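## Task

Take the yellow sponge off the low shelf and set it completely inside the tote on the bench. The tote has to stay exactly where it was on the bench, neither slid nor rotated. The low shelf must still be standing upright afterwards, and the robot itself must not topple or finish leaning, or the task counts as failed.

## Robot and tools

ROBOT. A Hello Robot Stretch 4, about 1.6 m tall. It has one arm only: an omni-wheel base (rim within 0.23 m of the base origin), a lift that rides up a mast, a telescoping arm that reaches forward, and a wrist with yaw, pitch and roll carrying a two-finger gripper. Because there is a single arm, every command is one flat set of named values, not a list per arm.

FRAMES. Base frame: origin on the floor below the base centre, x ahead, y to the left, z up, metres. hand_pose is reported in this frame and marks the point between the fingers, 15 mm behind their tips; it may be slightly off. The odometry frame is where the base frame was when the scene began; base_odometry counts wheel rotation only, so slipping looks like travel. Heading is in rad, left positive, within -3.142 to 3.142. If turned_by_wheels and turned_by_imu disagree by more than roughly 0.1 rad across a move, the base likely struck something or slid.

TOOL move. One action per call. Arguments:
- base: an offset from where the base last reported itself, never a pose. Give one of translate_m (metres, forward +), strafe_m (metres, left +), each -2 to 2, or rotate_rad (radians, counter-clockwise +, -3.2 to 3.2). translate_m and strafe_m may be combined for a straight diagonal; rotation cannot be combined.
- joints: absolute targets by name. lift_m 0 to 1.2 (m); arm_m 0 to 0.55 (m of extension); wrist_yaw_rad -1.134 to 4.276 (0 points ahead, + turns left, about 3.14 is folded back); wrist_pitch_rad -1.117 to 4.259 (0 level, 1.57 pointing down); wrist_roll_rad -1.117 to 4.259 (0 keeps fingers level, + is clockwise seen from behind); gripper_m 0 to 0.08 (finger gap in m). A target outside its range is clipped and the result notes it.
- pace: "slow", "default", "fast" or "max". speeds: per-joint top speed (lift, arm, wrist joints, not the gripper), replacing pace for that joint.
- contact_limits: 0 (gentlest) to 1, default 0.5, only for arm_m, lift_m, translate_m, strafe_m, rotate_rad, and only together with that same command. A base limit persists until a later action names base. Even at 0 the arm needs a firm shove (15 to 40 N) to stop; for a soft press use 0 and aim 1 to 3 mm beyond contact.
- end_of_arm: "enable_torque", sent alone, revives wrist or gripper motors that shut off.
- cameras: list from head_camera, head_left_camera, head_right_camera, wrist_camera, all; [] for none. blocking: true (default) waits until everything rests; false returns in about half a second while motion continues.
A call with no action just reports state. Actions end after 14 s at most. Unknown keys make the call invalid; other bad values get it refused, and then the rest of that reply's move, wait and finished_scene calls are skipped, as they are after any stop you did not order.

OTHER TOOLS. wait(seconds 0 to 10, cameras) reports state after waiting. stop(cameras) brakes all running motion and can re-brake slack wheels. zoom_image(camera, region [x0,y0,x1,y1] in pixels, top-left origin, at most 504 by 504) enlarges part of the latest image. read_manual gives licence texts only. finished_scene(scene) closes the current scene for good; the goal must hold without the robot.

RESULTS. The move line reads done or the worst status. Per-motion statuses: done, moving, off_target (rested away from target, may keep pushing), contact_stop (held back, goes slack), time_out (target dropped), limit_stop_at_own_body, limit_stop_at_tilt (lean over 6 degrees; lift, arm, wheels go slack), torque_fault (motor limp until enable_torque). on_its_own describes unasked behaviour; its held at value is a target, not a reading. lidar_m: 12 distances in m, 30-degree sectors counter-clockwise from straight ahead (4th left, 7th behind, 10th right); - means nothing seen or closer than 0.25 m. wrist_depth_mm: 7 by 7 grid of depths, 100 to 2000 mm, - when unknown. base_tilt in degrees (forward, right), about 3 degrees of bias. motor_effort in percent with peak in brackets; servo_current in mA. Images lag the state a little; pictures lists their order.

GRIPPING. Close to a gap smaller than the object. off_target after closing means something is held; done usually means empty, though thin or light grips can read done. Gripper current staying above about 900 mA triggers a torque fault and may drop the item.

CAMERAS. head_camera looks ahead and down from the mast top; turn the base to look elsewhere. The two head fisheyes look more steeply down and show base and arm. wrist_camera looks along the fingers.

AVOID. Keep the gripper clear of the base when low (lift below about 0.2, or 0.45 pointing down), avoid tilting up while rolled or turned right, and be careful tilting or rolling while the wrist is folded back. Do not carry over 1 kg with arm_m above 0.2 while driving or turning. Do not shove the tote, knock the shelf, drop items from height, or hit fixed things hard. Remember the scene keeps running while you think.

Each tool is called after "Emit:" as name(argument=value, ...) on one line, values as JSON.

## Session

Emit:
move()

Scene clock: 0.00 s.
base_odometry: x=+0.000 y=+0.000 heading=+0.000
turned_by_wheels: +0.000
turned_by_imu: +0.000
base_tilt: forward=+0.1 right=+0.9
lidar_m: 0.98 1.14 2.50 2.50 2.66 1.64 1.66 1.95 2.25 2.24 2.25 0.99
base_status: not commanded
joint_positions: lift_m=+0.270 arm_m=+0.002 wrist_yaw_rad=+3.216 wrist_pitch_rad=+0.001 wrist_roll_rad=+0.000 gripper_m=+0.040
joint_status: not commanded
measured_speeds: all 0
motor_effort: lift_m=+20 arm_m=+4 wheel_0=-1 wheel_1=-2 wheel_2=+1
servo_current: wrist_yaw_rad=52 wrist_pitch_rad=52 wrist_roll_rad=46 gripper_m=39
hand_pose: x=-0.0455 y=+0.0714 z=+0.4482 quat_wxyz=(-0.037, -0.001, +0.000, +0.999) (m; base frame)
wrist_depth_mm: - 138 137 - - - - / - - 135 - - - - / - - 134 1808 1756 1618 - / - 117 140 1863 1756 1661 - / 191 137 1921 1921 1808 1661 - / 211 1983 1983 1921 1756 1618 1618 / 208 - - 1229 - - 1255
pictures: head_camera, head_left_camera, head_right_camera, wrist_camera

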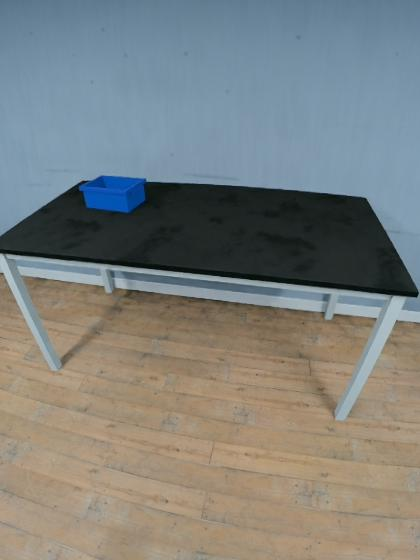

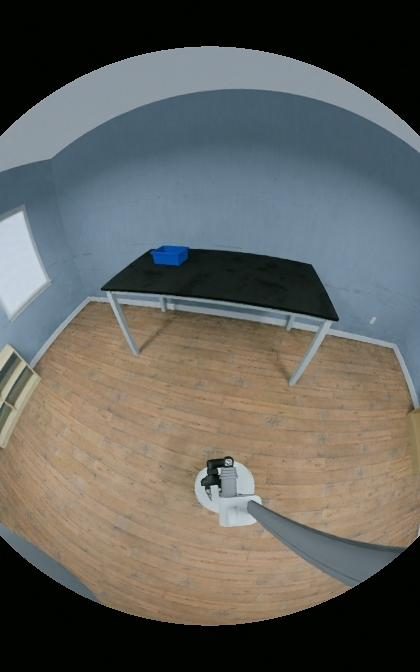

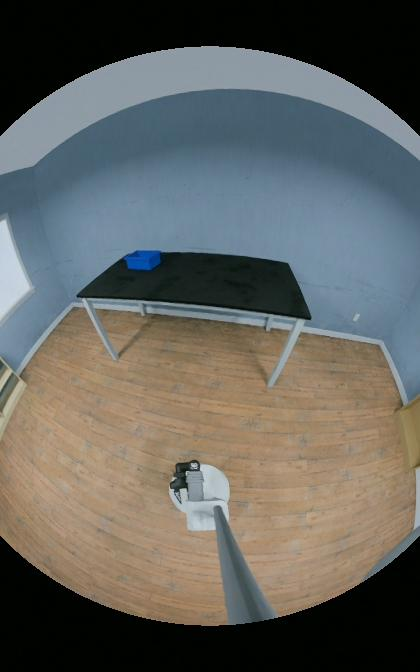

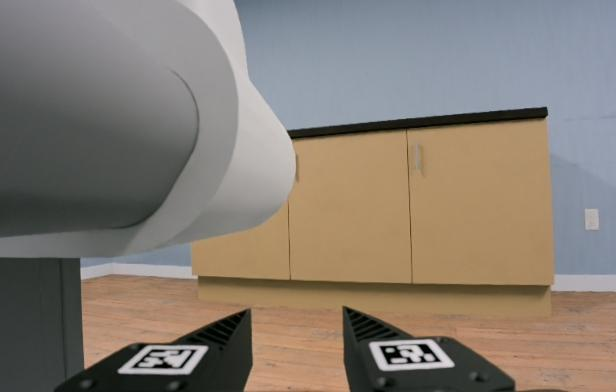

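Emit:
move(base={"rotate_rad": 1.2}, joints={"wrist_yaw_rad": 1.57, "lift_m": 0.5})

Scene clock: 8.90 s.
move: done
base_odometry: x=+0.000 y=+0.000 heading=+1.200
turned_by_wheels: +1.200
turned_by_imu: +1.194
base_tilt: forward=+0.1 right=+1.0
lidar_m: 2.51 2.55 2.50 1.65 1.68 2.75 2.25 2.28 1.10 0.99 1.00 1.26
base_status: done
joint_positions: lift_m=+0.500 arm_m=+0.002 wrist_yaw_rad=+1.572 wrist_pitch_rad=+0.001 wrist_roll_rad=+0.000 gripper_m=+0.040
joint_status: all done
measured_speeds: all 0
motor_effort: lift_m=+23(26) arm_m=+4(4) wheel_0=-3(8) wheel_1=-3(11) wheel_2=+0(12)
servo_current: wrist_yaw_rad=52(130) wrist_pitch_rad=46(78) wrist_roll_rad=46(52) gripper_m=46(46)
hand_pose: x=+0.2603 y=+0.2128 z=+0.6777 quat_wxyz=(+0.707, +0.000, +0.000, +0.707) (m; base frame)
wrist_depth_mm: - - - - - - - / - - - - - - - / - - - - - - - / 1576 1618 1618 1661 - - - / 1576 1576 1618 1661 - - - / 1499 1537 1618 1661 - - - / 1618 1576 - 1708 - - 1808
pictures: head_camera, head_left_camera, head_right_camera, wrist_camera

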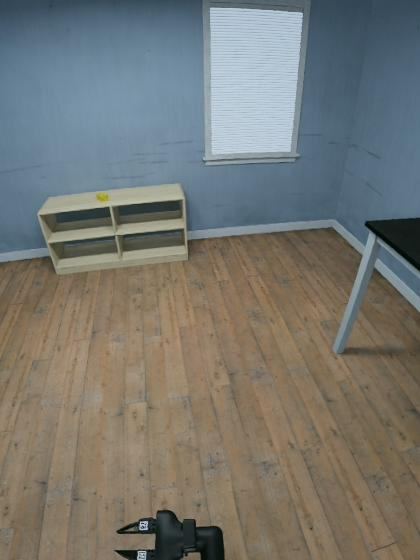

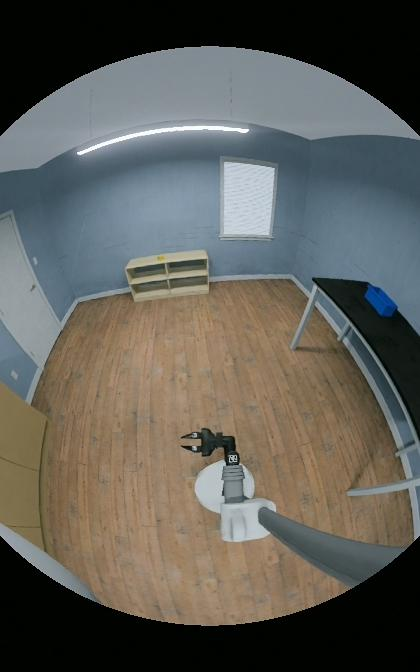

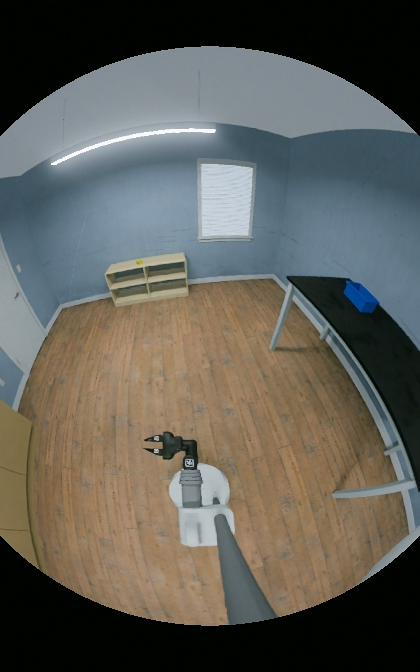

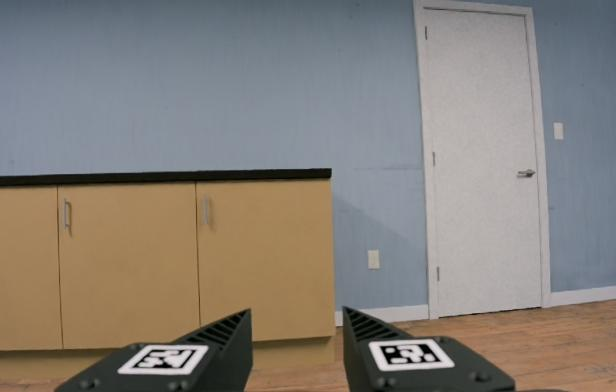

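Emit:
zoom_image(camera="head_camera", region=[30, 160, 230, 290])

Scaled by 2.520 from the camera's 420x560 image, which has a finer 1200x1600 frame.

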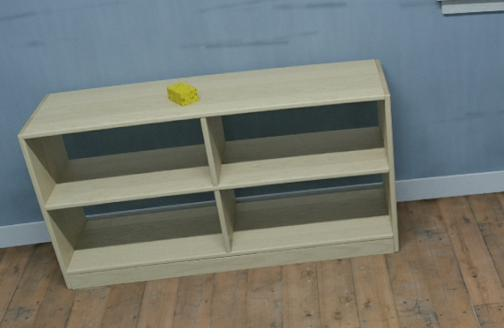

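Emit:
move(base={"rotate_rad": 0.178}, joints={"wrist_yaw_rad": 0, "lift_m": 0.9, "gripper_m": 0.08}, cameras=[])

Emit:
move(base={"translate_m": 1.95, "strafe_m": 0.545}, joints={"wrist_pitch_rad": 1.57}, pace="fast")

Scene clock: 34.83 s.
move: done
base_odometry: x=+0.000 y=+0.000 heading=+1.377
turned_by_wheels: +0.178
turned_by_imu: +0.176
base_tilt: forward=+0.0 right=+1.1
lidar_m: 2.50 2.65 1.70 1.65 1.76 2.61 2.25 2.61 1.02 0.98 1.05 1.50
base_status: done
joint_positions: lift_m=+0.900 arm_m=+0.002 wrist_yaw_rad=+0.002 wrist_pitch_rad=+0.001 wrist_roll_rad=+0.000 gripper_m=+0.080
joint_status: all done
measured_speeds: all 0
motor_effort: lift_m=+23(26) arm_m=+4(4) wheel_0=-2(7) wheel_1=+0(8) wheel_2=-1(8)
servo_current: wrist_yaw_rad=46(124) wrist_pitch_rad=52(78) wrist_roll_rad=46(52) gripper_m=33(85)
hand_pose: x=+0.3859 y=-0.0870 z=+1.0777 quat_wxyz=(+1.000, +0.000, +0.001, +0.001) (m; base frame)
wrist_depth_mm: - - - - - - - / - - - - - - - / - - - - - - - / - - - - - - - / - - - - - - - / - - - - - - - / - 109 146 - - - -
pictures: none
No camera images: "cameras" was empty.

Scene clock: 41.47 s.
move: done
base_odometry: x=-0.160 y=+2.018 heading=+1.378
turned_by_wheels: +0.000
turned_by_imu: +0.004
base_tilt: forward=-0.2 right=+0.9
lidar_m: 0.60 0.65 1.48 1.60 1.72 1.70 - 2.25 1.76 2.55 0.81 0.62
base_status: done
joint_positions: lift_m=+0.900 arm_m=+0.002 wrist_yaw_rad=+0.002 wrist_pitch_rad=+1.567 wrist_roll_rad=+0.000 gripper_m=+0.080
joint_status: all done
measured_speeds: all 0
motor_effort: lift_m=+23(23) arm_m=+4(4) wheel_0=+2(7) wheel_1=+1(14) wheel_2=+1(14)
servo_current: wrist_yaw_rad=52(59) wrist_pitch_rad=52(104) wrist_roll_rad=39(59) gripper_m=39(46)
hand_pose: x=+0.1740 y=-0.0874 z=+0.8653 quat_wxyz=(+0.708, -0.001, +0.706, +0.001) (m; base frame)
wrist_depth_mm: 1042 1042 976 960 960 960 931 / 1042 1025 1025 1042 1025 1025 1025 / 1025 1025 1025 1025 1008 1025 1042 / 1042 1025 1008 1025 1008 1008 1025 / 1008 1008 809 798 1025 1008 1008 / 1008 1025 809 798 1008 991 991 / - 109 788 788 1008 - -
pictures: head_camera, head_left_camera, head_right_camera, wrist_camera

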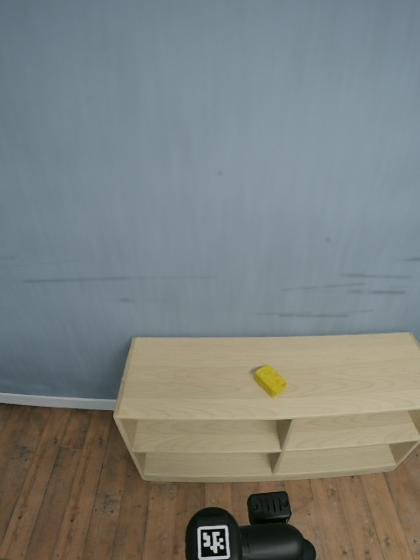

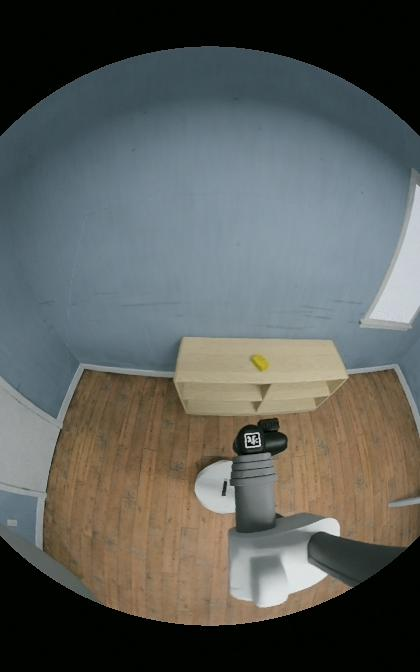

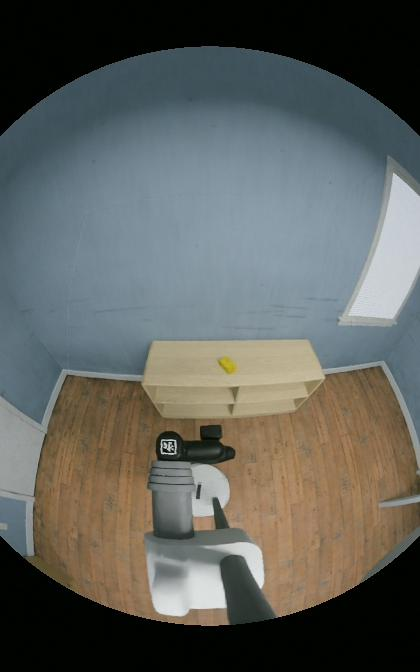

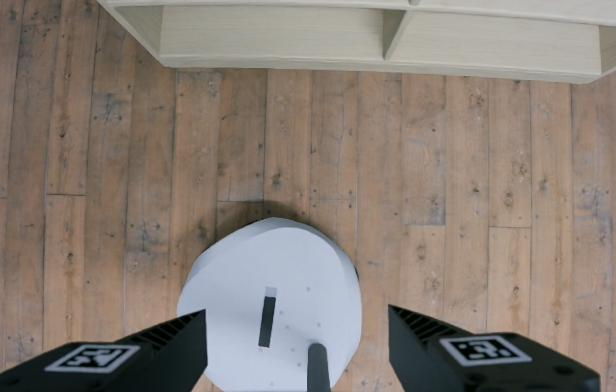

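Emit:
move(base={"translate_m": 0.25, "strafe_m": -0.128}, joints={"arm_m": 0.25})

Emit:
zoom_image(camera="wrist_camera", region=[150, 0, 500, 392])

Scene clock: 49.40 s.
move: done
base_odometry: x=+0.013 y=+2.239 heading=+1.378
turned_by_wheels: +0.000
turned_by_imu: -0.001
base_tilt: forward=+0.0 right=+0.8
lidar_m: 0.35 0.37 0.55 1.72 1.86 1.97 - 2.10 1.75 2.44 0.49 0.37
base_status: done
joint_positions: lift_m=+0.900 arm_m=+0.250 wrist_yaw_rad=+0.001 wrist_pitch_rad=+1.567 wrist_roll_rad=+0.000 gripper_m=+0.080
joint_status: all done
measured_speeds: all 0
motor_effort: lift_m=+23(23) arm_m=+8(12) wheel_0=-1(10) wheel_1=+3(6) wheel_2=+0(13)
servo_current: wrist_yaw_rad=52(59) wrist_pitch_rad=52(72) wrist_roll_rad=52(59) gripper_m=33(52)
hand_pose: x=+0.4214 y=-0.0874 z=+0.8653 quat_wxyz=(+0.708, +0.000, +0.706, +0.000) (m; base frame)
wrist_depth_mm: 413 413 415 413 410 410 407 / 415 410 413 407 410 407 407 / 410 407 407 407 410 404 404 / 407 404 404 359 402 399 402 / 404 404 402 402 402 402 399 / 1008 404 399 397 402 397 394 / - 109 788 788 1008 - -
pictures: head_camera, head_left_camera, head_right_camera, wrist_camera

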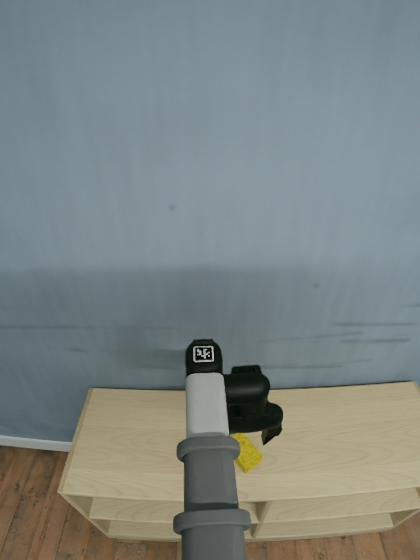

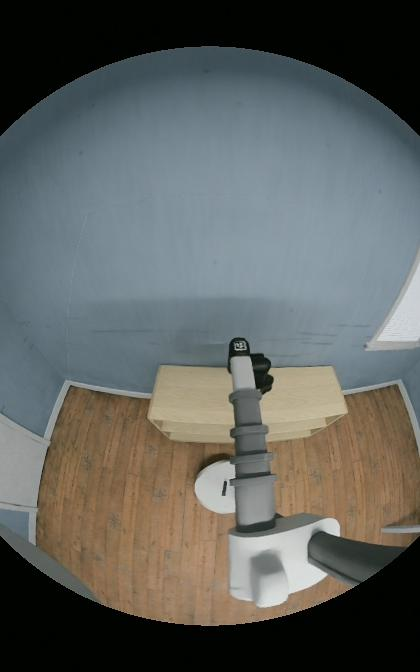

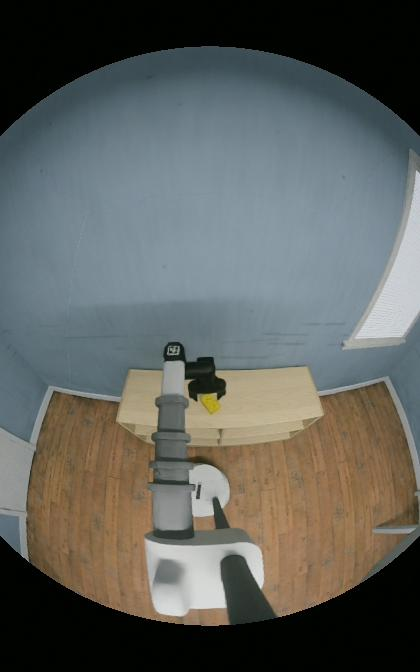

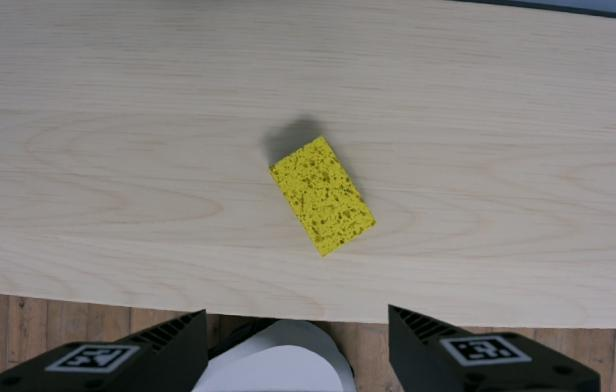

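Scaled by 1.286.

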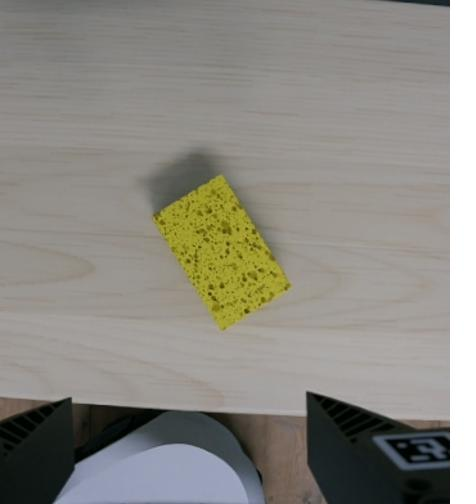

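Emit:
move(base={"strafe_m": -0.019}, joints={"arm_m": 0.31, "wrist_roll_rad": -0.546, "lift_m": 0.79}, cameras=["wrist_camera", "head_right_camera"])

Scene clock: 63.80 s.
move: done
base_odometry: x=+0.032 y=+2.236 heading=+1.378
turned_by_wheels: +0.000
turned_by_imu: -0.001
base_tilt: forward=+0.0 right=+1.0
lidar_m: 0.33 0.37 0.54 1.74 1.87 2.00 - 2.04 1.75 2.40 0.49 0.36
base_status: done
joint_positions: lift_m=+0.790 arm_m=+0.310 wrist_yaw_rad=+0.001 wrist_pitch_rad=+1.567 wrist_roll_rad=-0.543 gripper_m=+0.080
joint_status: all done
measured_speeds: all 0
motor_effort: lift_m=+16(21) arm_m=+9(11) wheel_0=+1(9) wheel_1=-1(8) wheel_2=+0(3)
servo_current: wrist_yaw_rad=52(59) wrist_pitch_rad=52(65) wrist_roll_rad=39(104) gripper_m=46(46)
hand_pose: x=+0.4814 y=-0.0874 z=+0.7559 quat_wxyz=(+0.682, -0.191, +0.680, +0.190) (m; base frame)
wrist_depth_mm: 298 298 297 298 297 298 285 / 297 298 297 297 297 297 301 / 297 294 294 294 294 296 296 / 296 294 294 293 293 294 293 / 294 293 293 247 293 293 291 / 904 291 290 246 291 290 290 / - 109 289 289 289 - -
pictures: head_right_camera, wrist_camera

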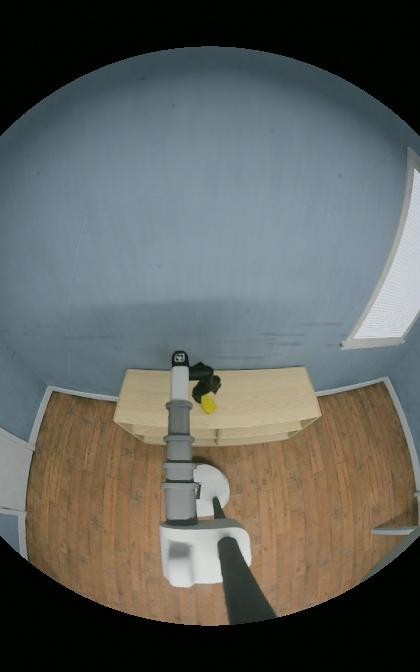

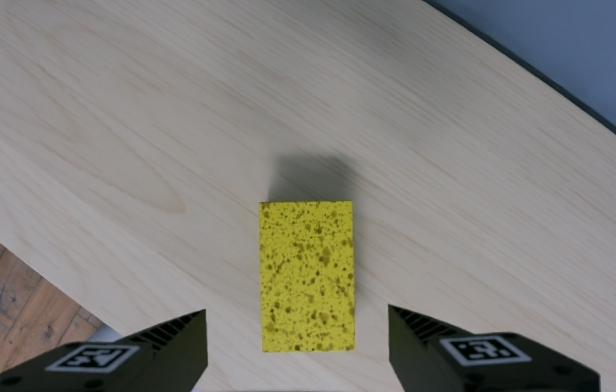

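Emit:
move(joints={"lift_m": 0.671}, contact_limits={"lift_m": 0.2}, cameras=["wrist_camera"])

Emit:
move(joints={"gripper_m": 0.03}, cameras=["wrist_camera"])

Emit:
move(joints={"lift_m": 0.85}, cameras=["wrist_camera"])

Scene clock: 74.90 s.
move: done
base_odometry: x=+0.032 y=+2.236 heading=+1.378
turned_by_wheels: +0.000
turned_by_imu: -0.001
base_tilt: forward=+0.1 right=+1.0
lidar_m: 0.34 0.37 0.53 1.73 1.89 1.99 - 2.02 1.76 2.41 0.49 0.37
base_status: not commanded
joint_positions: lift_m=+0.671 arm_m=+0.310 wrist_yaw_rad=+0.001 wrist_pitch_rad=+1.567 wrist_roll_rad=-0.543 gripper_m=+0.080
joint_status: all done
measured_speeds: all 0
motor_effort: lift_m=+16(16) arm_m=+8(9) wheel_0=+1(2) wheel_1=-1(1) wheel_2=+0(0)
servo_current: wrist_yaw_rad=52(52) wrist_pitch_rad=39(78) wrist_roll_rad=52(59) gripper_m=39(46)
contact_limits: lift_m 0.2
hand_pose: x=+0.4814 y=-0.0874 z=+0.6368 quat_wxyz=(+0.682, -0.191, +0.680, +0.190) (m; base frame)
wrist_depth_mm: 178 178 177 177 177 177 - / 178 177 177 176 176 176 175 / 176 175 176 175 175 175 175 / 174 175 174 129 174 174 174 / 174 174 129 129 173 174 173 / 173 172 128 128 138 172 171 / - 109 128 127 127 - -
pictures: wrist_camera

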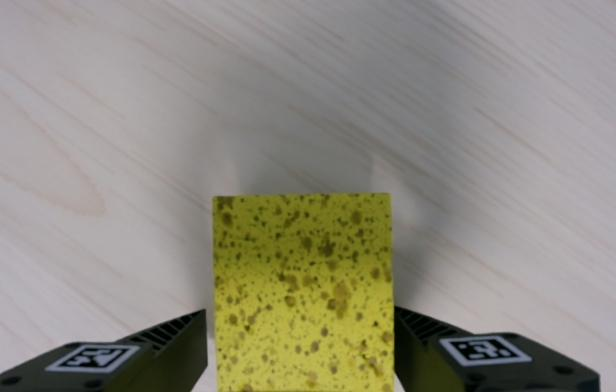

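Scene clock: 75.97 s.
move: off_target
base_odometry: x=+0.032 y=+2.236 heading=+1.378
turned_by_wheels: +0.000
turned_by_imu: +0.000
base_tilt: forward=+0.1 right=+0.9
lidar_m: 0.35 0.38 0.55 1.75 1.87 1.97 - 2.05 1.73 2.40 0.50 0.36
base_status: not commanded
joint_positions: lift_m=+0.671 arm_m=+0.310 wrist_yaw_rad=+0.001 wrist_pitch_rad=+1.567 wrist_roll_rad=-0.543 gripper_m=+0.057
joint_status: gripper_m off_target (ended at +0.057, target +0.030)
measured_speeds: all 0
on_its_own: gripper_m is held at +0.051, not at your +0.030, by its contact guard: the fingers met something
motor_effort: lift_m=+16(16) arm_m=+8(9) wheel_0=+1(2) wheel_1=-1(1) wheel_2=+0(0)
servo_current: wrist_yaw_rad=59(59) wrist_pitch_rad=20(65) wrist_roll_rad=52(52) gripper_m=715(962)
contact_limits: lift_m 0.2
hand_pose: x=+0.4814 y=-0.0874 z=+0.6368 quat_wxyz=(+0.682, -0.191, +0.680, +0.190) (m; base frame)
wrist_depth_mm: 178 178 178 177 177 177 - / 177 177 177 176 176 176 176 / 176 176 175 175 175 174 174 / 175 175 174 129 174 174 173 / 174 174 129 129 172 173 173 / 173 173 128 128 172 172 172 / 172 124 127 127 127 - -
pictures: wrist_camera

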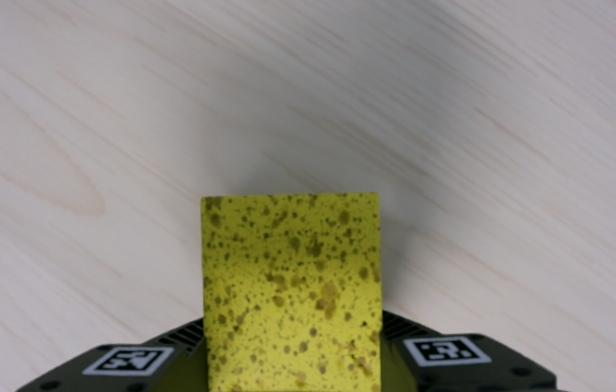

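Scene clock: 77.80 s.
move: done
base_odometry: x=+0.032 y=+2.236 heading=+1.378
turned_by_wheels: +0.000
turned_by_imu: +0.000
base_tilt: forward=+0.2 right=+1.1
lidar_m: 0.33 0.37 0.54 1.76 1.88 1.98 - 2.04 1.72 2.41 0.50 0.35
base_status: not commanded
joint_positions: lift_m=+0.850 arm_m=+0.310 wrist_yaw_rad=+0.001 wrist_pitch_rad=+1.567 wrist_roll_rad=-0.543 gripper_m=+0.057
joint_status: all done
measured_speeds: all 0
on_its_own: gripper_m is held at +0.051, not at your +0.030, by its contact guard: the fingers met something
motor_effort: lift_m=+23(25) arm_m=+8(9) wheel_0=+1(2) wheel_1=-1(1) wheel_2=+0(0)
servo_current: wrist_yaw_rad=52(59) wrist_pitch_rad=46(72) wrist_roll_rad=46(59) gripper_m=722(722)
hand_pose: x=+0.4814 y=-0.0874 z=+0.8152 quat_wxyz=(+0.682, -0.191, +0.680, +0.190) (m; base frame)
wrist_depth_mm: 362 359 359 359 357 329 283 / 359 359 357 355 355 355 334 / 357 355 355 353 355 355 353 / 355 355 353 129 351 353 351 / 976 351 129 129 349 349 351 / 946 759 128 128 128 347 345 / 960 124 127 127 127 - -
pictures: wrist_camera

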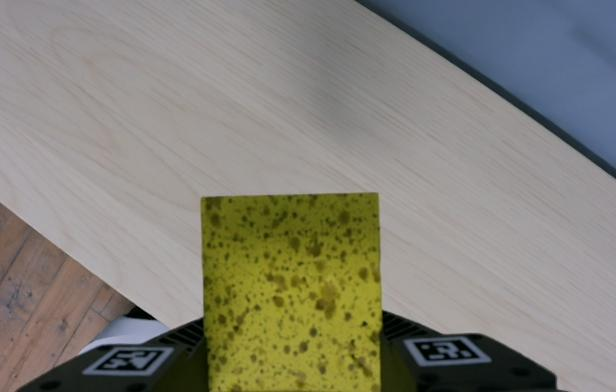

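Emit:
move(joints={"arm_m": 0.02, "lift_m": 1.0}, cameras=[])

Emit:
move(base={"translate_m": -1.246, "strafe_m": -1.108}, cameras=[])

Emit:
move(base={"rotate_rad": -1.562}, joints={"lift_m": 1.18})

Scene clock: 99.53 s.
move: done
base_odometry: x=+0.032 y=+2.236 heading=+1.378
turned_by_wheels: +0.000
turned_by_imu: -0.001
base_tilt: forward=-0.1 right=+1.1
lidar_m: 0.34 0.38 0.53 1.76 1.89 1.97 - 2.01 1.72 2.41 0.47 0.36
base_status: not commanded
joint_positions: lift_m=+1.000 arm_m=+0.020 wrist_yaw_rad=+0.001 wrist_pitch_rad=+1.567 wrist_roll_rad=-0.544 gripper_m=+0.057
joint_status: all done
measured_speeds: all 0
on_its_own: gripper_m is held at +0.051, not at your +0.030, by its contact guard: the fingers met something
motor_effort: lift_m=+23(26) arm_m=-8(11) wheel_0=+1(2) wheel_1=-1(1) wheel_2=+0(0)
servo_current: wrist_yaw_rad=52(59) wrist_pitch_rad=39(72) wrist_roll_rad=46(59) gripper_m=715(722)
hand_pose: x=+0.1921 y=-0.0874 z=+0.9652 quat_wxyz=(+0.682, -0.191, +0.680, +0.190) (m; base frame)
wrist_depth_mm: 1138 1160 512 517 517 512 512 / 1138 1138 788 508 508 512 508 / 1138 1138 1138 788 508 508 508 / 1118 1118 1118 129 759 508 504 / 1118 1118 129 129 129 768 504 / 1118 1118 128 128 128 1098 976 / 1098 124 127 127 127 - -
pictures: none
No camera images: "cameras" was empty.

Scene clock: 106.53 s.
move: done
base_odometry: x=+0.880 y=+0.800 heading=+1.378
turned_by_wheels: +0.000
turned_by_imu: -0.008
base_tilt: forward=+0.0 right=+0.9
lidar_m: 1.57 1.61 2.84 2.36 2.45 3.29 1.24 0.47 0.35 0.32 0.36 1.87
base_status: done
joint_positions: lift_m=+1.000 arm_m=+0.020 wrist_yaw_rad=+0.001 wrist_pitch_rad=+1.567 wrist_roll_rad=-0.544 gripper_m=+0.057
joint_status: not commanded
measured_speeds: all 0
on_its_own: gripper_m is held at +0.051, not at your +0.030, by its contact guard: the fingers met something
motor_effort: lift_m=+22(24) arm_m=-8(8) wheel_0=+2(7) wheel_1=-1(12) wheel_2=+1(13)
servo_current: wrist_yaw_rad=52(59) wrist_pitch_rad=33(72) wrist_roll_rad=52(59) gripper_m=715(722)
hand_pose: x=+0.1921 y=-0.0874 z=+0.9653 quat_wxyz=(+0.682, -0.191, +0.680, +0.190) (m; base frame)
wrist_depth_mm: 1138 1138 1138 1138 1138 1138 1138 / 1160 1138 1138 1138 1138 1138 1138 / 1118 1138 1138 1138 1118 1118 1118 / 1138 1160 1118 129 1118 1118 1118 / 1138 1118 129 129 129 1098 1118 / 1098 1098 128 128 128 1098 1118 / 1098 124 127 127 127 - -
pictures: none
No camera images: "cameras" was empty.

Scene clock: 108.80 s.
move: done
base_odometry: x=+0.880 y=+0.800 heading=-0.184
turned_by_wheels: -1.562
turned_by_imu: -1.556
base_tilt: forward=-0.1 right=+1.1
lidar_m: 0.34 0.36 1.91 1.59 1.63 2.92 2.95 2.50 3.31 1.10 0.46 0.36
base_status: done
joint_positions: lift_m=+1.180 arm_m=+0.020 wrist_yaw_rad=+0.001 wrist_pitch_rad=+1.567 wrist_roll_rad=-0.544 gripper_m=+0.057
joint_status: all done
measured_speeds: all 0
on_its_own: gripper_m is held at +0.051, not at your +0.030, by its contact guard: the fingers met something
motor_effort: lift_m=+24(26) arm_m=-8(8) wheel_0=+2(7) wheel_1=+2(11) wheel_2=+0(10)
servo_current: wrist_yaw_rad=46(59) wrist_pitch_rad=46(78) wrist_roll_rad=46(52) gripper_m=715(722)
hand_pose: x=+0.1921 y=-0.0874 z=+1.1452 quat_wxyz=(+0.682, -0.191, +0.680, +0.190) (m; base frame)
wrist_depth_mm: 1336 1336 634 - - - - / 1281 1308 1336 1308 - - - / 1308 1308 1308 1308 1336 - - / 1308 1308 1308 129 1281 1336 - / 1308 1281 129 128 128 1281 1281 / 1308 1281 128 128 128 1308 1308 / 1281 124 127 127 127 - -
pictures: head_camera, head_left_camera, head_right_camera, wrist_camera

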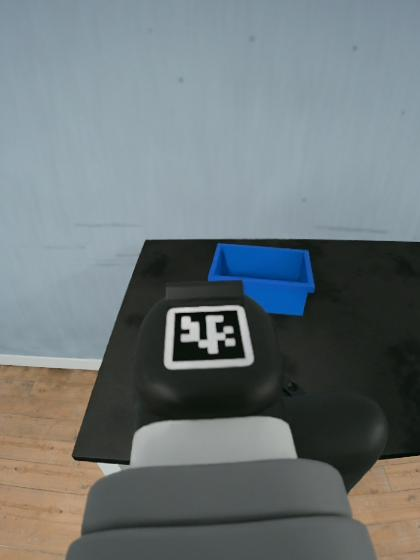

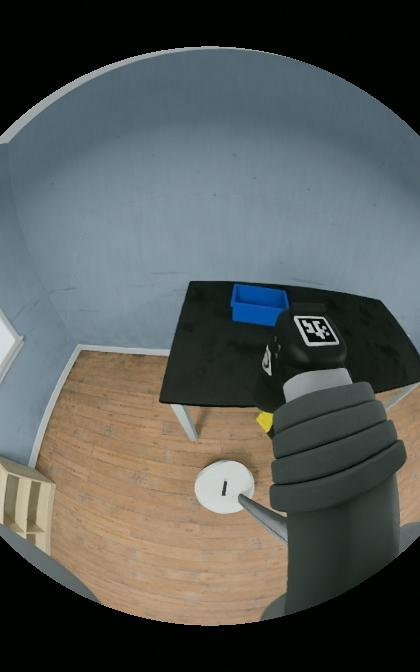

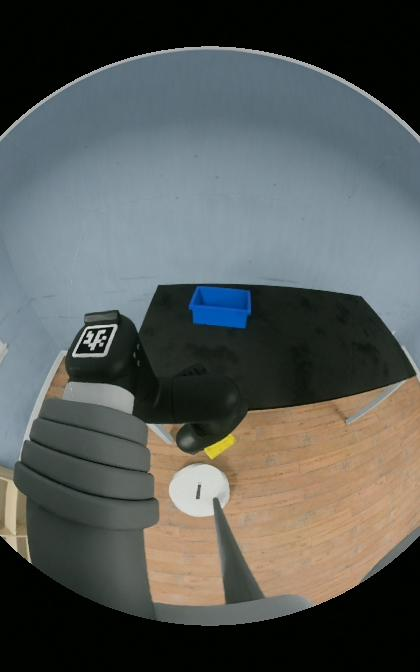

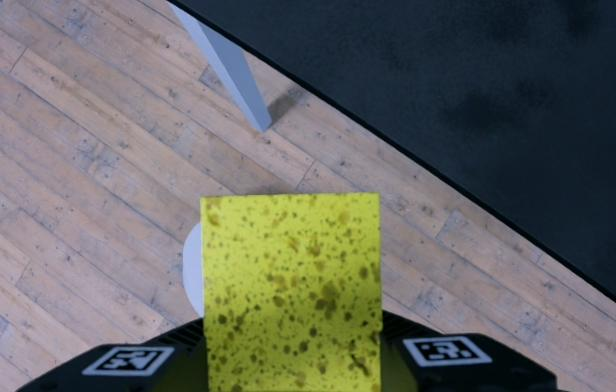

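Emit:
move(base={"translate_m": 0.184, "strafe_m": -0.073}, cameras=[])

Emit:
move(joints={"arm_m": 0.45})

Scene clock: 126.80 s.
move: done
base_odometry: x=+1.048 y=+0.695 heading=-0.184
turned_by_wheels: +0.000
turned_by_imu: -0.001
base_tilt: forward=+0.1 right=+0.9
lidar_m: 0.25 0.25 0.25 1.89 1.72 3.03 3.14 2.70 3.26 0.52 0.25 0.25
base_status: done
joint_positions: lift_m=+1.180 arm_m=+0.020 wrist_yaw_rad=+0.001 wrist_pitch_rad=+1.567 wrist_roll_rad=-0.544 gripper_m=+0.057
joint_status: not commanded
measured_speeds: all 0
on_its_own: gripper_m is held at +0.051, not at your +0.030, by its contact guard: the fingers met something
motor_effort: lift_m=+23(24) arm_m=-8(8) wheel_0=+1(10) wheel_1=+2(6) wheel_2=-1(10)
servo_current: wrist_yaw_rad=46(59) wrist_pitch_rad=65(72) wrist_roll_rad=46(52) gripper_m=715(722)
hand_pose: x=+0.1921 y=-0.0874 z=+1.1453 quat_wxyz=(+0.682, -0.191, +0.680, +0.190) (m; base frame)
wrist_depth_mm: - - - - - - - / - - - - - - - / 1308 - - - - - - / 1308 1308 129 129 - - - / 1281 1336 129 128 - - - / 1281 1308 128 128 127 - - / 1281 124 127 127 127 - -
pictures: none
No camera images: "cameras" was empty.

Scene clock: 129.17 s.
move: done
base_odometry: x=+1.048 y=+0.695 heading=-0.184
turned_by_wheels: +0.000
turned_by_imu: +0.000
base_tilt: forward=+0.2 right=+1.0
lidar_m: 0.25 0.25 0.25 1.88 1.69 3.01 3.14 2.68 3.27 0.52 0.25 0.25
base_status: not commanded
joint_positions: lift_m=+1.180 arm_m=+0.450 wrist_yaw_rad=+0.001 wrist_pitch_rad=+1.567 wrist_roll_rad=-0.544 gripper_m=+0.057
joint_status: all done
measured_speeds: all 0
on_its_own: gripper_m is held at +0.051, not at your +0.030, by its contact guard: the fingers met something
motor_effort: lift_m=+23(23) arm_m=+8(12) wheel_0=+2(2) wheel_1=+2(2) wheel_2=-1(1)
servo_current: wrist_yaw_rad=46(59) wrist_pitch_rad=20(72) wrist_roll_rad=39(52) gripper_m=715(722)
hand_pose: x=+0.6214 y=-0.0874 z=+1.1453 quat_wxyz=(+0.682, -0.191, +0.680, +0.190) (m; base frame)
wrist_depth_mm: - - - 270 - - - / - - 263 362 359 - - / - - 304 379 377 - - / - - 258 129 377 375 - / - - 128 128 373 373 - / - - 128 128 128 373 - / - - 127 127 127 - -
pictures: head_camera, head_left_camera, head_right_camera, wrist_camera

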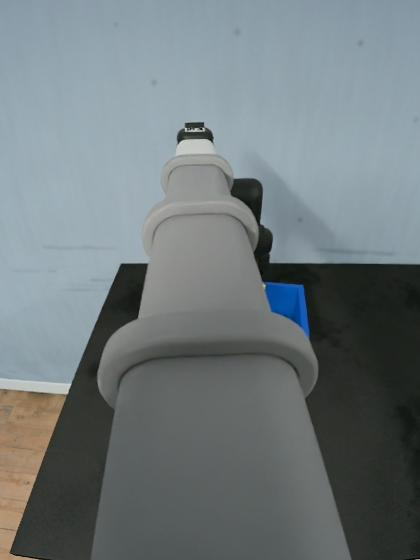

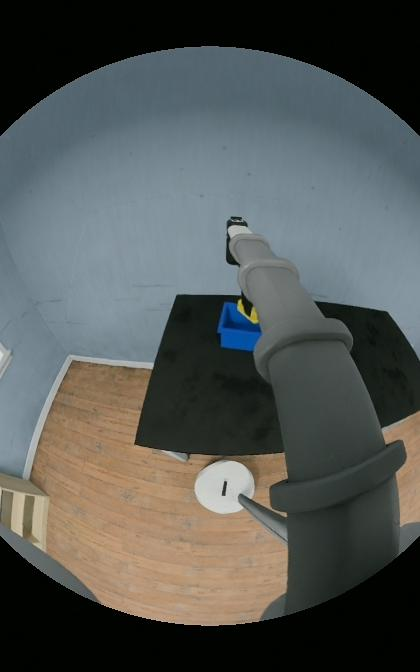

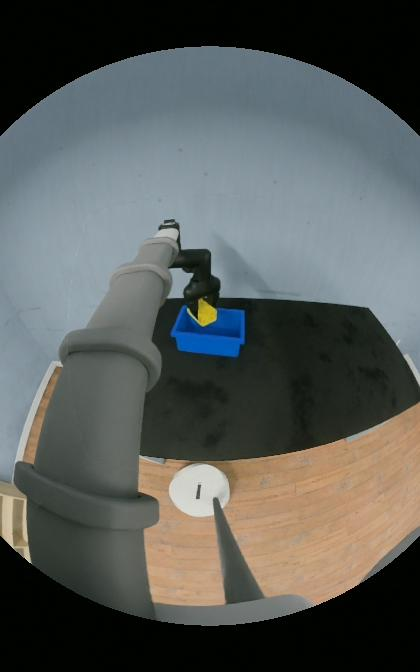

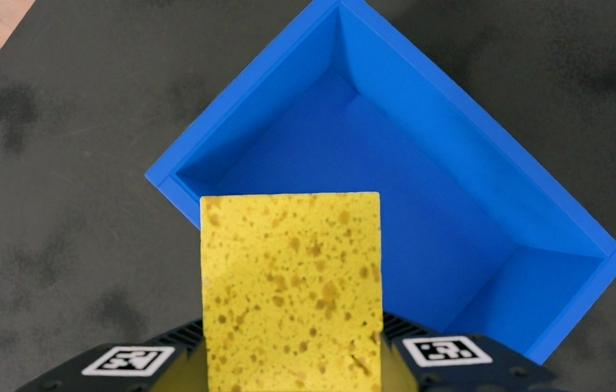

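Emit:
move(base={"strafe_m": -0.025}, joints={"arm_m": 0.517})

Scene clock: 144.30 s.
move: done
base_odometry: x=+1.043 y=+0.670 heading=-0.184
turned_by_wheels: +0.000
turned_by_imu: -0.001
base_tilt: forward=+0.1 right=+1.0
lidar_m: 0.25 0.25 0.25 1.90 1.71 3.05 3.16 2.68 3.25 0.51 0.25 0.25
base_status: done
joint_positions: lift_m=+1.180 arm_m=+0.517 wrist_yaw_rad=+0.001 wrist_pitch_rad=+1.567 wrist_roll_rad=-0.544 gripper_m=+0.057
joint_status: all done
measured_speeds: all 0
on_its_own: gripper_m is held at +0.051, not at your +0.030, by its contact guard: the fingers met something
motor_effort: lift_m=+23(23) arm_m=+8(11) wheel_0=+0(9) wheel_1=+2(8) wheel_2=+0(3)
servo_current: wrist_yaw_rad=52(59) wrist_pitch_rad=46(59) wrist_roll_rad=46(59) gripper_m=715(722)
hand_pose: x=+0.6884 y=-0.0874 z=+1.1453 quat_wxyz=(+0.682, -0.191, +0.680, +0.190) (m; base frame)
wrist_depth_mm: - - - - - - - / - - 263 263 - - - / - - 319 377 - - - / - 272 357 129 257 - - / - 293 129 129 129 257 - / - 256 128 128 128 373 - / - - 127 127 127 - -
pictures: head_camera, head_left_camera, head_right_camera, wrist_camera

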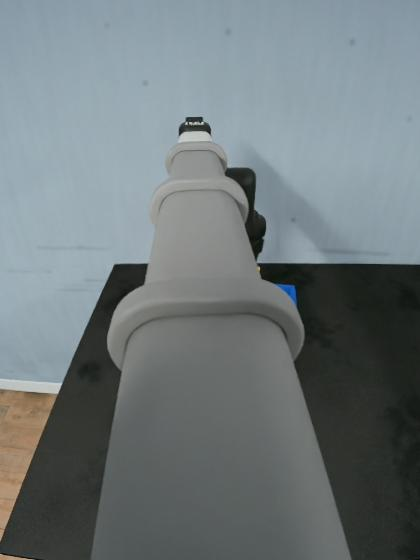

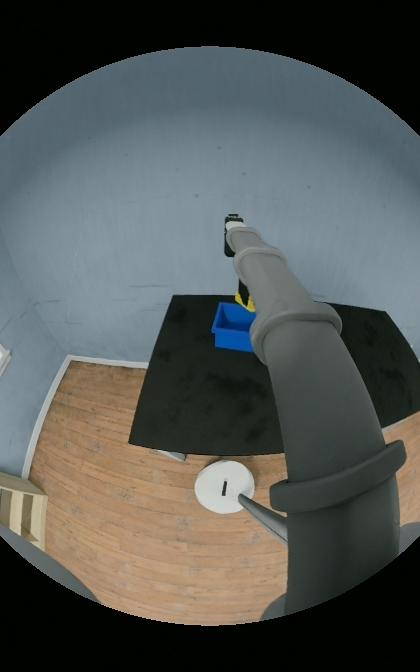

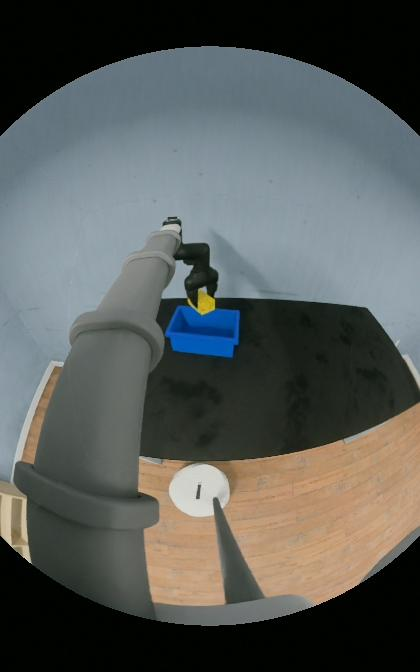

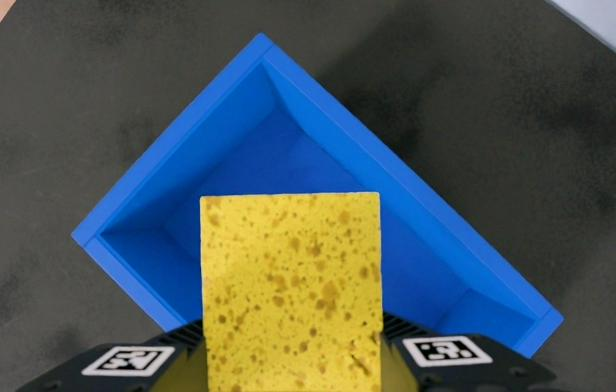

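Emit:
move(joints={"lift_m": 1.005}, contact_limits={"lift_m": 0.1}, speeds={"lift_m": 0.15}, cameras=["wrist_camera", "head_right_camera"])

Scene clock: 157.57 s.
move: done
base_odometry: x=+1.043 y=+0.670 heading=-0.184
turned_by_wheels: +0.000
turned_by_imu: -0.001
base_tilt: forward=+0.2 right=+0.8
lidar_m: 0.25 0.25 0.26 1.87 1.73 3.07 2.57 2.70 3.23 0.48 0.25 0.25
base_status: not commanded
joint_positions: lift_m=+1.005 arm_m=+0.517 wrist_yaw_rad=+0.001 wrist_pitch_rad=+1.567 wrist_roll_rad=-0.544 gripper_m=+0.057
joint_status: all done
measured_speeds: all 0
on_its_own: gripper_m is held at +0.051, not at your +0.030, by its contact guard: the fingers met something
motor_effort: lift_m=+16(23) arm_m=+8(8) wheel_0=+0(1) wheel_1=+1(2) wheel_2=+0(0)
servo_current: wrist_yaw_rad=46(59) wrist_pitch_rad=52(65) wrist_roll_rad=46(52) gripper_m=709(722)
contact_limits: lift_m 0.1
hand_pose: x=+0.6884 y=-0.0874 z=+0.9708 quat_wxyz=(+0.682, -0.191, +0.680, +0.190) (m; base frame)
wrist_depth_mm: 114 147 188 - - - - / 132 163 204 202 - - - / 147 202 202 202 202 - - / 183 202 202 130 201 - - / 195 200 129 128 199 200 - / 168 200 128 128 198 198 198 / 146 124 127 127 127 - -
pictures: head_right_camera, wrist_camera

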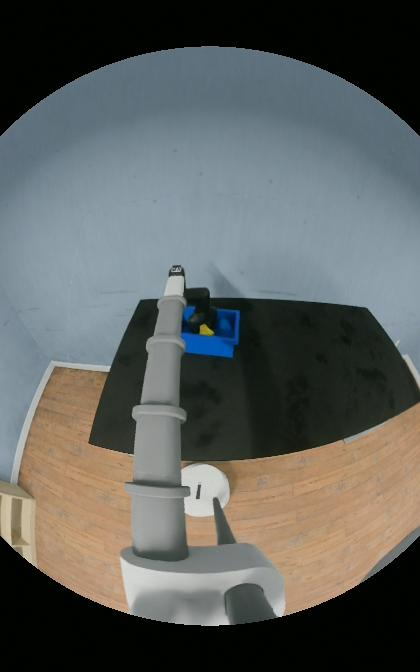

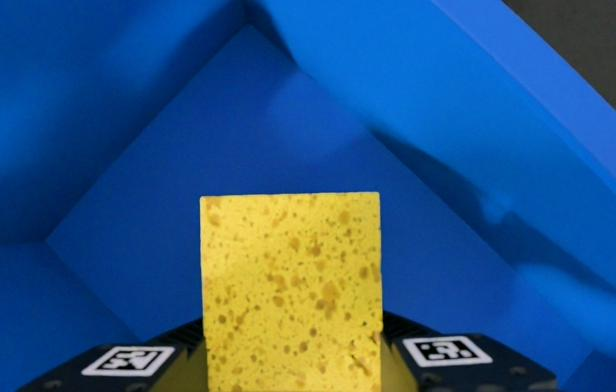

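Emit:
move(joints={"lift_m": 0.988}, contact_limits={"lift_m": 0.1}, speeds={"lift_m": 0.1}, cameras=[])

Emit:
move(joints={"gripper_m": 0.078}, cameras=["wrist_camera"])

Emit:
move(joints={"lift_m": 1.18}, cameras=["wrist_camera", "head_right_camera"])

Scene clock: 164.63 s.
move: done
base_odometry: x=+1.043 y=+0.670 heading=-0.184
turned_by_wheels: +0.000
turned_by_imu: -0.001
base_tilt: forward=-0.1 right=+1.0
lidar_m: 0.25 0.25 0.26 1.88 1.72 3.06 2.57 2.68 3.24 0.51 0.25 0.25
base_status: not commanded
joint_positions: lift_m=+0.988 arm_m=+0.517 wrist_yaw_rad=+0.001 wrist_pitch_rad=+1.567 wrist_roll_rad=-0.544 gripper_m=+0.057
joint_status: all done
measured_speeds: all 0
on_its_own: gripper_m is held at +0.051, not at your +0.030, by its contact guard: the fingers met something
motor_effort: lift_m=+16(17) arm_m=+8(8) wheel_0=+0(0) wheel_1=+1(2) wheel_2=+0(0)
servo_current: wrist_yaw_rad=52(59) wrist_pitch_rad=59(65) wrist_roll_rad=46(52) gripper_m=715(715)
contact_limits: lift_m 0.1
hand_pose: x=+0.6884 y=-0.0874 z=+0.9538 quat_wxyz=(+0.682, -0.191, +0.680, +0.190) (m; base frame)
wrist_depth_mm: 114 147 186 - - - - / 132 160 186 186 - - - / 147 185 185 185 184 - - / 181 184 184 129 183 183 - / 183 183 129 129 182 182 - / 166 182 128 128 128 182 - / 146 124 127 127 127 - -
pictures: none
No camera images: "cameras" was empty.

Scene clock: 165.63 s.
move: done
base_odometry: x=+1.043 y=+0.670 heading=-0.184
turned_by_wheels: +0.000
turned_by_imu: +0.000
base_tilt: forward=+0.0 right=+1.1
lidar_m: 0.25 0.25 0.25 1.88 1.70 3.08 2.57 2.67 3.24 0.50 0.25 0.25
base_status: not commanded
joint_positions: lift_m=+0.988 arm_m=+0.517 wrist_yaw_rad=+0.001 wrist_pitch_rad=+1.567 wrist_roll_rad=-0.544 gripper_m=+0.078
joint_status: all done
measured_speeds: all 0
motor_effort: lift_m=+16(16) arm_m=+8(8) wheel_0=+0(0) wheel_1=+1(2) wheel_2=+0(0)
servo_current: wrist_yaw_rad=52(52) wrist_pitch_rad=59(65) wrist_roll_rad=46(52) gripper_m=39(715)
contact_limits: lift_m 0.1
hand_pose: x=+0.6884 y=-0.0874 z=+0.9538 quat_wxyz=(+0.682, -0.191, +0.680, +0.190) (m; base frame)
wrist_depth_mm: 114 147 187 - - - - / 132 160 186 185 - - - / 147 185 185 185 184 - - / 181 184 185 183 183 183 - / 183 183 138 138 182 182 - / 166 183 138 138 142 181 - / - 109 137 137 137 - -
pictures: wrist_camera

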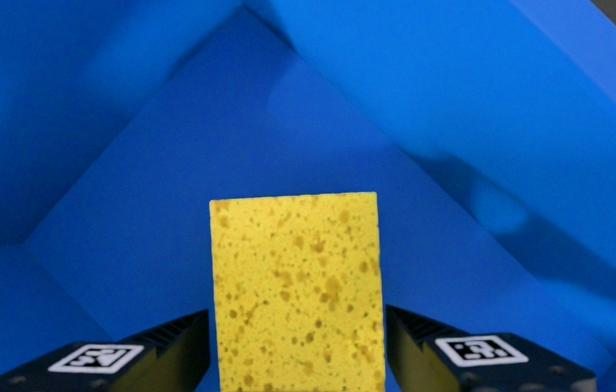

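Scene clock: 167.53 s.
move: done
base_odometry: x=+1.043 y=+0.670 heading=-0.184
turned_by_wheels: +0.000
turned_by_imu: +0.000
base_tilt: forward=+0.1 right=+0.9
lidar_m: 0.25 0.25 0.25 1.87 1.72 3.07 3.14 2.70 3.23 0.52 0.25 0.25
base_status: not commanded
joint_positions: lift_m=+1.180 arm_m=+0.517 wrist_yaw_rad=+0.001 wrist_pitch_rad=+1.567 wrist_roll_rad=-0.544 gripper_m=+0.078
joint_status: all done
measured_speeds: all 0
motor_effort: lift_m=+23(27) arm_m=+8(8) wheel_0=+0(1) wheel_1=+1(2) wheel_2=+0(0)
servo_current: wrist_yaw_rad=52(59) wrist_pitch_rad=72(72) wrist_roll_rad=46(52) gripper_m=39(46)
hand_pose: x=+0.6884 y=-0.0874 z=+1.1453 quat_wxyz=(+0.682, -0.191, +0.680, +0.190) (m; base frame)
wrist_depth_mm: - - - - - - - / - - 263 262 - - - / - - 320 375 - - - / - 271 377 375 334 - - / - 294 375 329 373 256 - / - 256 342 370 370 370 - / - 109 270 370 370 - -
pictures: head_right_camera, wrist_camera

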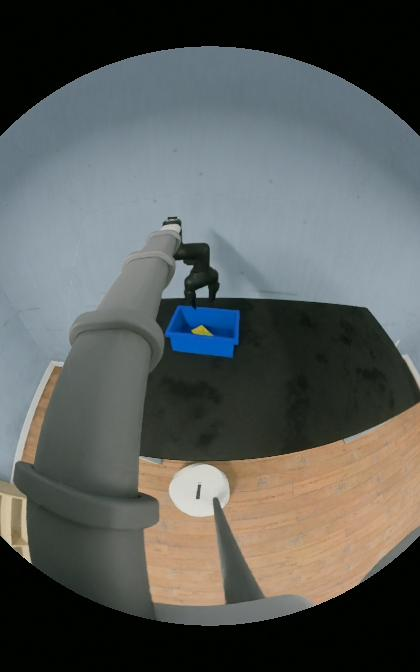

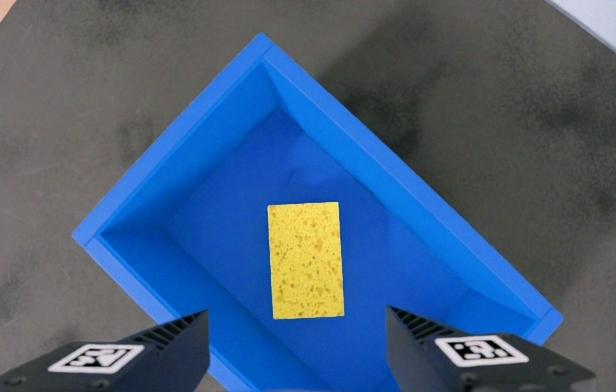

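Sponge in the tote; the tote hasn't moved.

Emit:
finished_scene(scene=1)

The scene is finished: the task was done.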